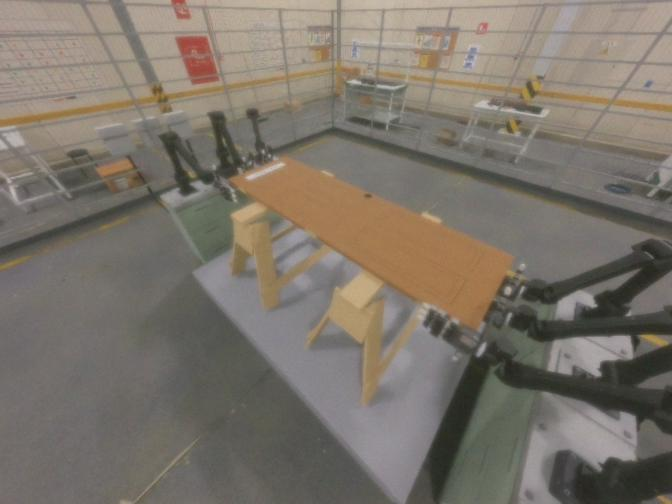

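move(
  arm2={"target": [-0.10, -0.92, 1.25, 0, 0, 0.7071, 0.7071], "speed": 0.08},
  arm5={"target": [-0.135, 0.92, 1.25, 0.7071, 0.7071, 0, 0], "speed": 0.08},
  arm3={"target": [0.085, -0.92, 1.25, 0, 0, 0.7071, 0.7071], "speed": 0.08},
  arm4={"target": [0.085, 0.92, 1.25, 0.7071, 0.7071, 0, 0], "speed": 0.08},
  cameras=["cam_high"],
)

zoom_image(
  camera="cam_high",
  region=[400, 230, 550, 350],
)

zoom_image(
  camera="cam_high",
  region=[210, 140, 330, 230],
)

Scene clock: 212.30 s.
Joint torques (N m): arm1=[1.03 -12.92 5.86 2.91 0.1 -0.07] | arm2=[2.9 -11.58 18.61 3.34 -0.08 -0.6] | arm3=[0.32 -13.39 14.95 2.54 -0.47 -0.46] | arm4=[-1.26 -18.73 15.24 3.26 -0.15 0.62] | arm5=[-1.79 -16.5 14.82 4.68 0.18 -0.03] | arm6=[1.55 -13.8 6.13 3.69 -0.18 0.08]
Motor temperatures (°C): arm1=[23 23 29 20 18 20] | arm2=[22 21 33 22 21 21] | arm3=[19 26 36 22 19 21] | arm4=[23 26 27 23 23 21] | arm5=[21 21 26 21 20 20] | arm6=[22 25 30 24 21 21]
Heat: arm1: hottest joint3_rad 29 °C; arm2: hottest joint3_rad 33 °C; arm3: hottest joint3_rad 36 °C; arm4: hottest joint3_rad 27 °C; arm5: hottest joint3_rad 26 °C; arm6: hottest joint3_rad 30 °C.
move: arm2 off_target; arm3 off_target; arm4 off_target; arm5 off_target
Joint velocities: within noise
arm1, arm6: as last shown
arm1.index_mcp_current_ma: 12
arm1.index_abd_current_ma: 8
arm1.index_pip_current_ma: 3
arm1.index_dip_current_ma: 6
arm1.middle_mcp_current_ma: -13
arm1.middle_abd_current_ma: 2
arm1.middle_dip_current_ma: 12
arm1.ring_mcp_current_ma: -13
arm1.ring_abd_current_ma: 8
arm1.ring_pip_current_ma: 2
arm1.ring_dip_current_ma: -3
arm1.thumb_cmc_current_ma: -7
arm1.thumb_axl_current_ma: 9
arm1.thumb_mcp_current_ma: 7
arm1.thumb_ipl_current_ma: -9
arm2.joint_positions: joint1_rad=+0.192 joint2_rad=+1.583 joint3_rad=+0.631 joint4_rad=+0.766 joint5_rad=+0.283 joint6_rad=+0.049 hand_index_mcp=+0.767 hand_index_abd=-0.004 hand_index_pip=+0.582 hand_index_dip=+0.696 hand_middle_mcp=+0.771 hand_middle_abd=-0.003 hand_middle_pip=+0.578 hand_middle_dip=+0.696 hand_ring_mcp=+0.774 hand_ring_abd=-0.004 hand_ring_pip=+0.578 hand_ring_dip=+0.696 hand_thumb_cmc=-0.576 hand_thumb_axl=+0.674 hand_thumb_mcp=+0.226 hand_thumb_ipl=+0.167 hand_current_limit=+0.400 hand_speed=-0.600
arm2.joint_status: not commanded
arm2.hand_state: goal,goal,goal,goal,goal,goal,goal,goal,goal,goal,goal,goal,goal,goal,goal,goal
arm2.index_mcp_current_ma: -4
arm2.index_abd_current_ma: -1
arm2.index_pip_current_ma: -11
arm2.index_dip_current_ma: -16
arm2.middle_mcp_current_ma: 1
arm2.middle_abd_current_ma: 6
arm2.middle_pip_current_ma: 9
arm2.middle_dip_current_ma: -1
arm2.ring_mcp_current_ma: 12
arm2.ring_abd_current_ma: -4
arm2.ring_pip_current_ma: 5
arm2.ring_dip_current_ma: -3
arm2.thumb_cmc_current_ma: 2
arm2.thumb_axl_current_ma: -1
arm2.thumb_mcp_current_ma: 11
arm2.thumb_ipl_current_ma: 7
arm2.hand_goal_index_mcp: 0.754
arm2.hand_goal_index_abd: 0.000
arm2.hand_goal_index_pip: 0.576
arm2.hand_goal_index_dip: 0.696
arm2.hand_goal_middle_mcp: 0.754
arm2.hand_goal_middle_abd: 0.000
arm2.hand_goal_middle_pip: 0.576
arm2.hand_goal_middle_dip: 0.696
arm2.hand_goal_ring_mcp: 0.754
arm2.hand_goal_ring_abd: 0.000
arm2.hand_goal_ring_pip: 0.576
arm2.hand_goal_ring_dip: 0.696
arm2.hand_goal_thumb_cmc: -0.570
arm2.hand_goal_thumb_axl: 0.678
arm2.hand_goal_thumb_mcp: 0.226
arm2.hand_goal_thumb_ipl: 0.168
arm2.hand: x=-0.0762 y=-0.9489 z=+1.1756 quat_wxyz=(+0.010, +0.010, +0.763, +0.646)
arm2.hand_target: x=-0.0974 y=-0.9308 z=+1.2492 quat_wxyz=(+0.000, +0.002, +0.708, +0.707)
arm2.hand_status: off_target (0.083 m and 9.7 deg from the pose sent, 0.115 m and 10.7 deg at the start)
arm3.joint_positions: joint1_rad=+0.748 joint2_rad=+1.759 joint3_rad=+0.867 joint4_rad=+0.730 joint5_rad=+0.781 joint6_rad=+0.054 hand_index_mcp=+0.783 hand_index_abd=-0.024 hand_index_pip=+0.593 hand_index_dip=+0.696 hand_middle_mcp=+0.790 hand_middle_abd=-0.019 hand_middle_pip=+0.590 hand_middle_dip=+0.696 hand_ring_mcp=+0.797 hand_ring_abd=-0.017 hand_ring_pip=+0.587 hand_ring_dip=+0.696 hand_thumb_cmc=-0.582 hand_thumb_axl=+0.690 hand_thumb_mcp=+0.234 hand_thumb_ipl=+0.168 hand_current_limit=+0.400 hand_speed=-0.600
arm3.joint_status: not commanded
arm3.hand_state: blocked,blocked,goal,goal,blocked,goal,goal,goal,blocked,goal,goal,goal,goal,goal,goal,goal
arm3.index_mcp_current_ma: 25
arm3.index_abd_current_ma: -11
arm3.index_pip_current_ma: 4
arm3.index_dip_current_ma: 5
arm3.middle_mcp_current_ma: 25
arm3.middle_abd_current_ma: -18
arm3.middle_pip_current_ma: 16
arm3.middle_dip_current_ma: -7
arm3.ring_mcp_current_ma: 41
arm3.ring_abd_current_ma: -9
arm3.ring_pip_current_ma: 9
arm3.ring_dip_current_ma: -9
arm3.thumb_cmc_current_ma: -2
arm3.thumb_axl_current_ma: 17
arm3.thumb_mcp_current_ma: 12
arm3.thumb_ipl_current_ma: -1
arm3.hand_goal_index_mcp: 0.754
arm3.hand_goal_index_abd: 0.000
arm3.hand_goal_index_pip: 0.576
arm3.hand_goal_index_dip: 0.696
arm3.hand_goal_middle_mcp: 0.754
arm3.hand_goal_middle_abd: 0.000
arm3.hand_goal_middle_pip: 0.576
arm3.hand_goal_middle_dip: 0.696
arm3.hand_goal_ring_mcp: 0.754
arm3.hand_goal_ring_abd: 0.000
arm3.hand_goal_ring_pip: 0.576
arm3.hand_goal_ring_dip: 0.696
arm3.hand_goal_thumb_cmc: -0.570
arm3.hand_goal_thumb_axl: 0.678
arm3.hand_goal_thumb_mcp: 0.226
arm3.hand_goal_thumb_ipl: 0.168
arm3.hand: x=+0.1179 y=-0.9395 z=+1.1800 quat_wxyz=(+0.031, -0.010, +0.745, +0.666)
arm3.hand_target: x=+0.0916 y=-0.9290 z=+1.2502 quat_wxyz=(+0.001, +0.001, +0.707, +0.707)
arm3.hand_status: off_target (0.080 m and 7.5 deg from the pose sent, 0.112 m and 8.8 deg at the start)
arm4.joint_positions: joint1_rad=-0.646 joint2_rad=+1.806 joint3_rad=+0.812 joint4_rad=+0.828 joint5_rad=-0.722 joint6_rad=-0.066 hand_index_mcp=+0.769 hand_index_abd=+0.007 hand_index_pip=+0.582 hand_index_dip=+0.700 hand_middle_mcp=+0.768 hand_middle_abd=+0.007 hand_middle_pip=+0.582 hand_middle_dip=+0.700 hand_ring_mcp=+0.751 hand_ring_abd=+0.007 hand_ring_pip=+0.584 hand_ring_dip=+0.701 hand_thumb_cmc=-0.564 hand_thumb_axl=+0.677 hand_thumb_mcp=+0.225 hand_thumb_ipl=+0.165 hand_current_limit=+0.400 hand_speed=-0.600
arm4.joint_status: not commanded
arm4.hand_state: goal,goal,goal,goal,goal,goal,goal,goal,goal,goal,goal,goal,goal,goal,goal,goal
arm4.index_mcp_current_ma: 49
arm4.index_abd_current_ma: 8
arm4.index_pip_current_ma: 14
arm4.index_dip_current_ma: 15
arm4.middle_mcp_current_ma: 34
arm4.middle_abd_current_ma: 17
arm4.middle_pip_current_ma: 19
arm4.middle_dip_current_ma: 8
arm4.ring_mcp_current_ma: -21
arm4.ring_abd_current_ma: 13
arm4.ring_pip_current_ma: 20
arm4.ring_dip_current_ma: 24
arm4.thumb_cmc_current_ma: 12
arm4.thumb_axl_current_ma: -11
arm4.thumb_mcp_current_ma: 4
arm4.thumb_ipl_current_ma: -8
arm4.hand_goal_index_mcp: 0.754
arm4.hand_goal_index_abd: 0.000
arm4.hand_goal_index_pip: 0.576
arm4.hand_goal_index_dip: 0.696
arm4.hand_goal_middle_mcp: 0.754
arm4.hand_goal_middle_abd: 0.000
arm4.hand_goal_middle_pip: 0.576
arm4.hand_goal_middle_dip: 0.696
arm4.hand_goal_ring_mcp: 0.754
arm4.hand_goal_ring_abd: 0.000
arm4.hand_goal_ring_pip: 0.576
arm4.hand_goal_ring_dip: 0.696
arm4.hand_goal_thumb_cmc: -0.570
arm4.hand_goal_thumb_axl: 0.678
arm4.hand_goal_thumb_mcp: 0.226
arm4.hand_goal_thumb_ipl: 0.168
arm4.hand: x=+0.1171 y=+0.9337 z=+1.1803 quat_wxyz=(+0.664, +0.747, -0.005, +0.025)
arm4.hand_target: x=+0.0907 y=+0.9273 z=+1.2500 quat_wxyz=(+0.707, +0.708, +0.002, +0.000)
arm4.hand_status: off_target (0.078 m and 7.3 deg from the pose sent, 0.146 m and 9.7 deg at the start)
arm5.joint_positions: joint1_rad=-0.324 joint2_rad=+1.809 joint3_rad=+0.592 joint4_rad=+1.040 joint5_rad=-0.300 joint6_rad=-0.002 hand_index_mcp=+0.776 hand_index_abd=+0.002 hand_index_pip=+0.585 hand_index_dip=+0.696 hand_middle_mcp=+0.781 hand_middle_abd=+0.002 hand_middle_pip=+0.584 hand_middle_dip=+0.696 hand_ring_mcp=+0.778 hand_ring_abd=+0.002 hand_ring_pip=+0.584 hand_ring_dip=+0.696 hand_thumb_cmc=-0.561 hand_thumb_axl=+0.680 hand_thumb_mcp=+0.224 hand_thumb_ipl=+0.168 hand_current_limit=+0.400 hand_speed=-0.600
arm5.joint_status: not commanded
arm5.hand_state: blocked,goal,goal,goal,blocked,goal,goal,goal,blocked,goal,goal,goal,goal,goal,goal,goal
arm5.index_mcp_current_ma: 13
arm5.index_abd_current_ma: 8
arm5.index_pip_current_ma: 2
arm5.index_dip_current_ma: -2
arm5.middle_mcp_current_ma: 5
arm5.middle_abd_current_ma: 2
arm5.middle_pip_current_ma: -1
arm5.middle_dip_current_ma: -2
arm5.ring_mcp_current_ma: -2
arm5.ring_abd_current_ma: -2
arm5.ring_pip_current_ma: 0
arm5.ring_dip_current_ma: 4
arm5.thumb_cmc_current_ma: 9
arm5.thumb_axl_current_ma: 0
arm5.thumb_mcp_current_ma: -11
arm5.thumb_ipl_current_ma: 13
arm5.hand_goal_index_mcp: 0.754
arm5.hand_goal_index_abd: 0.000
arm5.hand_goal_index_pip: 0.576
arm5.hand_goal_index_dip: 0.696
arm5.hand_goal_middle_mcp: 0.754
arm5.hand_goal_middle_abd: 0.000
arm5.hand_goal_middle_pip: 0.576
arm5.hand_goal_middle_dip: 0.696
arm5.hand_goal_ring_mcp: 0.754
arm5.hand_goal_ring_abd: 0.000
arm5.hand_goal_ring_pip: 0.576
arm5.hand_goal_ring_dip: 0.696
arm5.hand_goal_thumb_cmc: -0.570
arm5.hand_goal_thumb_axl: 0.678
arm5.hand_goal_thumb_mcp: 0.226
arm5.hand_goal_thumb_ipl: 0.168
arm5.hand: x=-0.1067 y=+0.9482 z=+1.1731 quat_wxyz=(+0.639, +0.769, -0.003, +0.029)
arm5.hand_target: x=-0.1321 y=+0.9302 z=+1.2498 quat_wxyz=(+0.707, +0.707, +0.001, -0.001)
arm5.hand_status: off_target (0.087 m and 11.1 deg from the pose sent, 0.148 m and 11.8 deg at the start)
arm6.index_mcp_current_ma: 9
arm6.index_abd_current_ma: 0
arm6.index_pip_current_ma: 4
arm6.index_dip_current_ma: -15
arm6.middle_abd_current_ma: -12
arm6.middle_pip_current_ma: -7
arm6.middle_dip_current_ma: 1
arm6.ring_abd_current_ma: -2
arm6.ring_pip_current_ma: 6
arm6.ring_dip_current_ma: 8
arm6.thumb_cmc_current_ma: 0
arm6.thumb_axl_current_ma: -10
arm6.thumb_mcp_current_ma: -5
arm6.thumb_ipl_current_ma: 12

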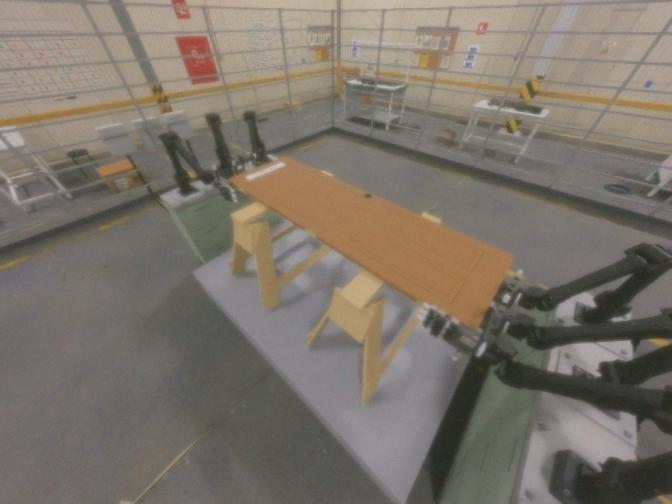

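Scaled by 3.360 from the camera's image (finer frame: 960x720).

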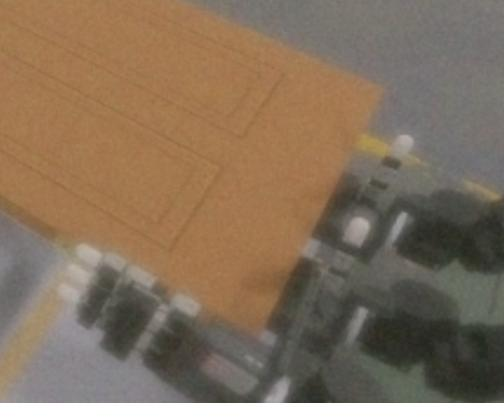

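Scaled by 4.200 from the camera's image (finer frame: 960x720).

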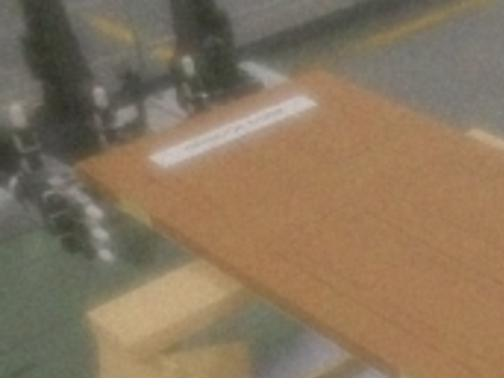

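move(
  arm1={"target": [-0.30, -0.91, 1.145, -0.5, 0.5, 0.5, 0.5], "speed": 0.08},
  arm6={"target": [-0.30, 0.91, 1.155, 0.5, 0.5, 0.5, -0.5], "speed": 0.08},
  arm2={"target": [-0.076, -0.945, 1.13, 0, 0, 0.7071, 0.7071], "speed": 0.05},
  arm5={"target": [-0.107, 0.945, 1.13, 0.7071, 0.7071, 0, 0], "speed": 0.05},
  arm3={"target": [0.118, -0.94, 1.13, 0, 0, 0.7071, 0.7071], "speed": 0.05},
  arm4={"target": [0.117, 0.935, 1.13, 0.7071, 0.7071, 0, 0], "speed": 0.05},
  cameras=["cam_high"],
)

zoom_image(
  camera="cam_high",
  region=[210, 130, 550, 350],
)

Scene clock: 215.80 s.
Joint torques (N m): arm1=[0.79 -12.22 5.78 2.92 0.1 -0.07] | arm2=[0.21 -11.28 7.21 2.52 -0.29 -0.3] | arm3=[-1.55 -12.04 4.85 2.63 -0.15 -0.08] | arm4=[1.26 -15.91 6.19 3.45 0.03 0.18] | arm5=[1.38 -13.45 5.63 3.58 0.1 -0.13] | arm6=[1.38 -13.33 6.05 3.66 -0.18 0.08]
Motor temperatures (°C): arm1=[23 23 29 20 18 20] | arm2=[22 21 33 22 21 21] | arm3=[19 25 36 22 19 21] | arm4=[23 26 27 23 23 21] | arm5=[21 21 26 21 20 20] | arm6=[22 25 29 24 20 21]
Heat: arm1: hottest joint3_rad 29 °C; arm2: hottest joint3_rad 33 °C; arm3: hottest joint3_rad 36 °C; arm4: hottest joint3_rad 27 °C; arm5: hottest joint3_rad 26 °C; arm6: hottest joint3_rad 29 °C.
move: arm1 done; arm2 done; arm3 done; arm4 done; arm5 done; arm6 off_target
Joint velocities: within noise
arm1.joint_positions: joint1_rad=-0.078 joint2_rad=+1.678 joint3_rad=+0.686 joint4_rad=+0.975 joint5_rad=-0.125 joint6_rad=+1.577 hand_index_mcp=+0.751 hand_index_abd=+0.010 hand_index_pip=+0.573 hand_index_dip=+0.694 hand_middle_mcp=+0.753 hand_middle_abd=+0.009 hand_middle_pip=+0.573 hand_middle_dip=+0.692 hand_ring_mcp=+0.750 hand_ring_abd=+0.011 hand_ring_pip=+0.576 hand_ring_dip=+0.691 hand_thumb_cmc=+0.712 hand_thumb_axl=+0.684 hand_thumb_mcp=+0.225 hand_thumb_ipl=+0.168 hand_current_limit=+0.400 hand_speed=-0.600
arm1.joint_status: not commanded
arm1.hand_state: goal,goal,goal,goal,goal,goal,goal,goal,goal,goal,goal,goal,goal,goal,goal,goal
arm1.index_mcp_current_ma: 4
arm1.index_abd_current_ma: 15
arm1.index_pip_current_ma: -1
arm1.index_dip_current_ma: -16
arm1.middle_mcp_current_ma: 2
arm1.middle_abd_current_ma: -11
arm1.middle_pip_current_ma: 2
arm1.middle_dip_current_ma: 10
arm1.ring_mcp_current_ma: -6
arm1.ring_abd_current_ma: 11
arm1.ring_pip_current_ma: 7
arm1.ring_dip_current_ma: -5
arm1.thumb_cmc_current_ma: 5
arm1.thumb_axl_current_ma: 9
arm1.thumb_mcp_current_ma: -3
arm1.thumb_ipl_current_ma: 1
arm1.hand_goal_index_mcp: 0.754
arm1.hand_goal_index_abd: 0.000
arm1.hand_goal_index_pip: 0.576
arm1.hand_goal_index_dip: 0.696
arm1.hand_goal_middle_mcp: 0.754
arm1.hand_goal_middle_abd: 0.000
arm1.hand_goal_middle_pip: 0.576
arm1.hand_goal_middle_dip: 0.696
arm1.hand_goal_ring_mcp: 0.754
arm1.hand_goal_ring_abd: 0.000
arm1.hand_goal_ring_pip: 0.576
arm1.hand_goal_ring_dip: 0.696
arm1.hand_goal_thumb_cmc: 0.714
arm1.hand_goal_thumb_axl: 0.678
arm1.hand_goal_thumb_mcp: 0.226
arm1.hand_goal_thumb_ipl: 0.168
arm1.hand: x=-0.2955 y=-0.9066 z=+1.1421 quat_wxyz=(-0.498, +0.507, +0.500, +0.496)
arm1.hand_target: x=-0.3000 y=-0.9100 z=+1.1448 quat_wxyz=(-0.500, +0.500, +0.500, +0.500)
arm1.hand_status: done (0.006 m and 0.9 deg from the pose sent, 0.067 m and 1.0 deg at the start)
arm2.joint_positions: joint1_rad=+0.180 joint2_rad=+1.874 joint3_rad=+0.625 joint4_rad=+1.203 joint5_rad=+0.240 joint6_rad=+0.012 hand_index_mcp=+0.770 hand_index_abd=-0.004 hand_index_pip=+0.582 hand_index_dip=+0.696 hand_middle_mcp=+0.772 hand_middle_abd=-0.003 hand_middle_pip=+0.578 hand_middle_dip=+0.696 hand_ring_mcp=+0.774 hand_ring_abd=-0.004 hand_ring_pip=+0.578 hand_ring_dip=+0.696 hand_thumb_cmc=-0.568 hand_thumb_axl=+0.674 hand_thumb_mcp=+0.226 hand_thumb_ipl=+0.167 hand_current_limit=+0.400 hand_speed=-0.600
arm2.joint_status: not commanded
arm2.hand_state: goal,goal,goal,goal,goal,goal,goal,goal,goal,goal,goal,goal,goal,goal,goal,goal
arm2.index_mcp_current_ma: -2
arm2.index_abd_current_ma: -4
arm2.index_pip_current_ma: -7
arm2.index_dip_current_ma: -2
arm2.middle_mcp_current_ma: 2
arm2.middle_abd_current_ma: 4
arm2.middle_pip_current_ma: 5
arm2.middle_dip_current_ma: -10
arm2.ring_mcp_current_ma: 15
arm2.ring_abd_current_ma: -7
arm2.ring_pip_current_ma: 20
arm2.ring_dip_current_ma: -12
arm2.thumb_cmc_current_ma: 7
arm2.thumb_axl_current_ma: 7
arm2.thumb_mcp_current_ma: 13
arm2.thumb_ipl_current_ma: 12
arm2.hand_goal_index_mcp: 0.754
arm2.hand_goal_index_abd: 0.000
arm2.hand_goal_index_pip: 0.576
arm2.hand_goal_index_dip: 0.696
arm2.hand_goal_middle_mcp: 0.754
arm2.hand_goal_middle_abd: 0.000
arm2.hand_goal_middle_pip: 0.576
arm2.hand_goal_middle_dip: 0.696
arm2.hand_goal_ring_mcp: 0.754
arm2.hand_goal_ring_abd: 0.000
arm2.hand_goal_ring_pip: 0.576
arm2.hand_goal_ring_dip: 0.696
arm2.hand_goal_thumb_cmc: -0.570
arm2.hand_goal_thumb_axl: 0.678
arm2.hand_goal_thumb_mcp: 0.226
arm2.hand_goal_thumb_ipl: 0.168
arm2.hand: x=-0.0789 y=-0.9492 z=+1.1221 quat_wxyz=(-0.003, -0.001, +0.719, +0.695)
arm2.hand_target: x=-0.0759 y=-0.9452 z=+1.1299 quat_wxyz=(+0.000, +0.000, +0.707, +0.707)
arm2.hand_status: done (0.009 m and 1.9 deg from the pose sent, 0.046 m and 9.7 deg at the start)
arm3.joint_positions: joint1_rad=+0.748 joint2_rad=+1.959 joint3_rad=+0.867 joint4_rad=+1.080 joint5_rad=+0.744 joint6_rad=+0.010 hand_index_mcp=+0.791 hand_index_abd=-0.022 hand_index_pip=+0.592 hand_index_dip=+0.696 hand_middle_mcp=+0.790 hand_middle_abd=-0.019 hand_middle_pip=+0.590 hand_middle_dip=+0.696 hand_ring_mcp=+0.797 hand_ring_abd=-0.017 hand_ring_pip=+0.587 hand_ring_dip=+0.696 hand_thumb_cmc=-0.577 hand_thumb_axl=+0.690 hand_thumb_mcp=+0.234 hand_thumb_ipl=+0.168 hand_current_limit=+0.400 hand_speed=-0.600
arm3.joint_status: not commanded
arm3.hand_state: blocked,blocked,goal,goal,blocked,goal,goal,goal,blocked,goal,goal,goal,goal,goal,goal,goal
arm3.index_mcp_current_ma: 33
arm3.index_abd_current_ma: -8
arm3.index_pip_current_ma: 9
arm3.index_dip_current_ma: 4
arm3.middle_mcp_current_ma: 29
arm3.middle_abd_current_ma: -16
arm3.middle_pip_current_ma: 18
arm3.middle_dip_current_ma: -7
arm3.ring_mcp_current_ma: 42
arm3.ring_abd_current_ma: -10
arm3.ring_pip_current_ma: 8
arm3.ring_dip_current_ma: -12
arm3.thumb_cmc_current_ma: 2
arm3.thumb_axl_current_ma: 19
arm3.thumb_mcp_current_ma: 13
arm3.thumb_ipl_current_ma: -4
arm3.hand_goal_index_mcp: 0.754
arm3.hand_goal_index_abd: 0.000
arm3.hand_goal_index_pip: 0.576
arm3.hand_goal_index_dip: 0.696
arm3.hand_goal_middle_mcp: 0.754
arm3.hand_goal_middle_abd: 0.000
arm3.hand_goal_middle_pip: 0.576
arm3.hand_goal_middle_dip: 0.696
arm3.hand_goal_ring_mcp: 0.754
arm3.hand_goal_ring_abd: 0.000
arm3.hand_goal_ring_pip: 0.576
arm3.hand_goal_ring_dip: 0.696
arm3.hand_goal_thumb_cmc: -0.570
arm3.hand_goal_thumb_axl: 0.678
arm3.hand_goal_thumb_mcp: 0.226
arm3.hand_goal_thumb_ipl: 0.168
arm3.hand: x=+0.1118 y=-0.9419 z=+1.1323 quat_wxyz=(-0.004, -0.002, +0.709, +0.705)
arm3.hand_target: x=+0.1179 y=-0.9401 z=+1.1300 quat_wxyz=(+0.000, +0.000, +0.707, +0.707)
arm3.hand_status: done (0.007 m and 0.6 deg from the pose sent, 0.050 m and 7.5 deg at the start)
arm4.joint_positions: joint1_rad=-0.642 joint2_rad=+2.033 joint3_rad=+0.814 joint4_rad=+1.180 joint5_rad=-0.689 joint6_rad=-0.020 hand_index_mcp=+0.769 hand_index_abd=+0.007 hand_index_pip=+0.582 hand_index_dip=+0.700 hand_middle_mcp=+0.768 hand_middle_abd=+0.007 hand_middle_pip=+0.582 hand_middle_dip=+0.700 hand_ring_mcp=+0.766 hand_ring_abd=+0.006 hand_ring_pip=+0.584 hand_ring_dip=+0.701 hand_thumb_cmc=-0.564 hand_thumb_axl=+0.677 hand_thumb_mcp=+0.225 hand_thumb_ipl=+0.165 hand_current_limit=+0.400 hand_speed=-0.600
arm4.joint_status: not commanded
arm4.hand_state: goal,goal,goal,goal,goal,goal,goal,goal,goal,goal,goal,goal,goal,goal,goal,goal
arm4.index_mcp_current_ma: 46
arm4.index_abd_current_ma: 7
arm4.index_pip_current_ma: 18
arm4.index_dip_current_ma: 18
arm4.middle_mcp_current_ma: 32
arm4.middle_abd_current_ma: 14
arm4.middle_pip_current_ma: 19
arm4.middle_dip_current_ma: 7
arm4.ring_mcp_current_ma: 32
arm4.ring_abd_current_ma: 7
arm4.ring_pip_current_ma: 13
arm4.ring_dip_current_ma: 15
arm4.thumb_cmc_current_ma: 18
arm4.thumb_axl_current_ma: -4
arm4.thumb_mcp_current_ma: 7
arm4.thumb_ipl_current_ma: -12
arm4.hand_goal_index_mcp: 0.754
arm4.hand_goal_index_abd: 0.000
arm4.hand_goal_index_pip: 0.576
arm4.hand_goal_index_dip: 0.696
arm4.hand_goal_middle_mcp: 0.754
arm4.hand_goal_middle_abd: 0.000
arm4.hand_goal_middle_pip: 0.576
arm4.hand_goal_middle_dip: 0.696
arm4.hand_goal_ring_mcp: 0.754
arm4.hand_goal_ring_abd: 0.000
arm4.hand_goal_ring_pip: 0.576
arm4.hand_goal_ring_dip: 0.696
arm4.hand_goal_thumb_cmc: -0.570
arm4.hand_goal_thumb_axl: 0.678
arm4.hand_goal_thumb_mcp: 0.226
arm4.hand_goal_thumb_ipl: 0.168
arm4.hand: x=+0.1155 y=+0.9397 z=+1.1258 quat_wxyz=(+0.700, +0.715, -0.003, +0.000)
arm4.hand_target: x=+0.1171 y=+0.9352 z=+1.1300 quat_wxyz=(+0.707, +0.707, +0.000, +0.000)
arm4.hand_status: done (0.006 m and 1.3 deg from the pose sent, 0.050 m and 7.3 deg at the start)
arm5.joint_positions: joint1_rad=-0.318 joint2_rad=+2.121 joint3_rad=+0.653 joint4_rad=+1.456 joint5_rad=-0.245 joint6_rad=+0.010 hand_index_mcp=+0.777 hand_index_abd=+0.002 hand_index_pip=+0.585 hand_index_dip=+0.696 hand_middle_mcp=+0.781 hand_middle_abd=+0.002 hand_middle_pip=+0.584 hand_middle_dip=+0.696 hand_ring_mcp=+0.778 hand_ring_abd=+0.002 hand_ring_pip=+0.584 hand_ring_dip=+0.696 hand_thumb_cmc=-0.563 hand_thumb_axl=+0.680 hand_thumb_mcp=+0.224 hand_thumb_ipl=+0.168 hand_current_limit=+0.400 hand_speed=-0.600
arm5.joint_status: not commanded
arm5.hand_state: blocked,goal,goal,goal,blocked,goal,goal,goal,blocked,goal,goal,goal,goal,goal,goal,goal
arm5.index_mcp_current_ma: 11
arm5.index_abd_current_ma: 7
arm5.index_pip_current_ma: 8
arm5.index_dip_current_ma: -3
arm5.middle_mcp_current_ma: 6
arm5.middle_abd_current_ma: 2
arm5.middle_pip_current_ma: -2
arm5.middle_dip_current_ma: -8
arm5.ring_mcp_current_ma: -6
arm5.ring_abd_current_ma: 3
arm5.ring_pip_current_ma: 0
arm5.ring_dip_current_ma: 5
arm5.thumb_cmc_current_ma: 6
arm5.thumb_axl_current_ma: -4
arm5.thumb_mcp_current_ma: -9
arm5.thumb_ipl_current_ma: 8
arm5.hand_goal_index_mcp: 0.754
arm5.hand_goal_index_abd: 0.000
arm5.hand_goal_index_pip: 0.576
arm5.hand_goal_index_dip: 0.696
arm5.hand_goal_middle_mcp: 0.754
arm5.hand_goal_middle_abd: 0.000
arm5.hand_goal_middle_pip: 0.576
arm5.hand_goal_middle_dip: 0.696
arm5.hand_goal_ring_mcp: 0.754
arm5.hand_goal_ring_abd: 0.000
arm5.hand_goal_ring_pip: 0.576
arm5.hand_goal_ring_dip: 0.696
arm5.hand_goal_thumb_cmc: -0.570
arm5.hand_goal_thumb_axl: 0.678
arm5.hand_goal_thumb_mcp: 0.226
arm5.hand_goal_thumb_ipl: 0.168
arm5.hand: x=-0.1132 y=+0.9517 z=+1.1282 quat_wxyz=(+0.698, +0.716, -0.008, +0.000)
arm5.hand_target: x=-0.1070 y=+0.9453 z=+1.1300 quat_wxyz=(+0.707, +0.707, +0.000, +0.000)
arm5.hand_status: done (0.009 m and 1.7 deg from the pose sent, 0.043 m and 11.1 deg at the start)
arm6.joint_positions: joint1_rad=+0.086 joint2_rad=+1.646 joint3_rad=+0.706 joint4_rad=+0.900 joint5_rad=+0.109 joint6_rad=-1.565 hand_index_mcp=+0.753 hand_index_abd=-0.022 hand_index_pip=+0.576 hand_index_dip=+0.695 hand_middle_mcp=+0.754 hand_middle_abd=-0.020 hand_middle_pip=+0.575 hand_middle_dip=+0.695 hand_ring_mcp=+0.750 hand_ring_abd=-0.018 hand_ring_pip=+0.574 hand_ring_dip=+0.698 hand_thumb_cmc=+0.714 hand_thumb_axl=+0.675 hand_thumb_mcp=+0.227 hand_thumb_ipl=+0.168 hand_current_limit=+0.400 hand_speed=-0.600
arm6.joint_status: not commanded
arm6.hand_state: goal,blocked,goal,goal,goal,goal,goal,goal,goal,goal,goal,goal,goal,goal,goal,goal
arm6.index_mcp_current_ma: 5
arm6.index_abd_current_ma: -5
arm6.index_pip_current_ma: 4
arm6.index_dip_current_ma: -11
arm6.middle_mcp_current_ma: 4
arm6.middle_abd_current_ma: -10
arm6.middle_pip_current_ma: -3
arm6.middle_dip_current_ma: -2
arm6.ring_mcp_current_ma: 11
arm6.ring_abd_current_ma: -9
arm6.ring_pip_current_ma: 3
arm6.ring_dip_current_ma: 6
arm6.thumb_cmc_current_ma: 7
arm6.thumb_axl_current_ma: -10
arm6.thumb_mcp_current_ma: -9
arm6.thumb_ipl_current_ma: 9
arm6.hand_goal_index_mcp: 0.754
arm6.hand_goal_index_abd: 0.000
arm6.hand_goal_index_pip: 0.576
arm6.hand_goal_index_dip: 0.696
arm6.hand_goal_middle_mcp: 0.754
arm6.hand_goal_middle_abd: 0.000
arm6.hand_goal_middle_pip: 0.576
arm6.hand_goal_middle_dip: 0.696
arm6.hand_goal_ring_mcp: 0.754
arm6.hand_goal_ring_abd: 0.000
arm6.hand_goal_ring_pip: 0.576
arm6.hand_goal_ring_dip: 0.696
arm6.hand_goal_thumb_cmc: 0.714
arm6.hand_goal_thumb_axl: 0.678
arm6.hand_goal_thumb_mcp: 0.226
arm6.hand_goal_thumb_ipl: 0.168
arm6.hand: x=-0.2956 y=+0.9056 z=+1.1399 quat_wxyz=(+0.491, +0.508, +0.511, -0.490)
arm6.hand_target: x=-0.2998 y=+0.9099 z=+1.1547 quat_wxyz=(+0.500, +0.500, +0.500, -0.500)
arm6.hand_status: off_target (0.016 m and 2.1 deg from the pose sent, 0.068 m and 2.2 deg at the start)

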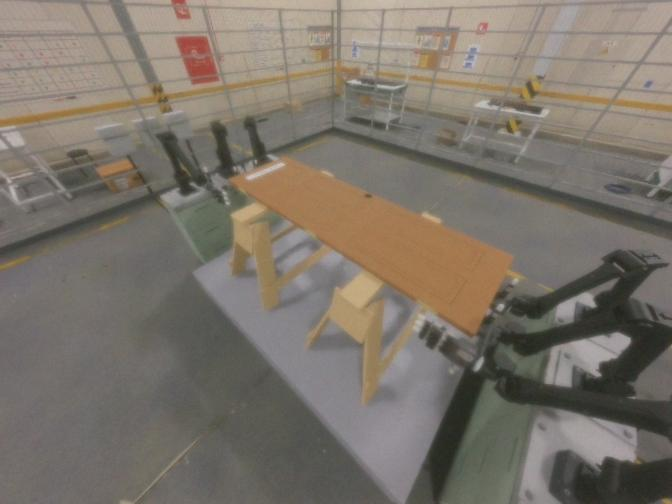

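Scaled by 1.482 from the camera's image (finer frame: 960x720).

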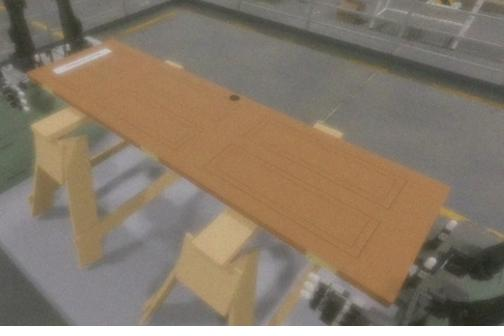

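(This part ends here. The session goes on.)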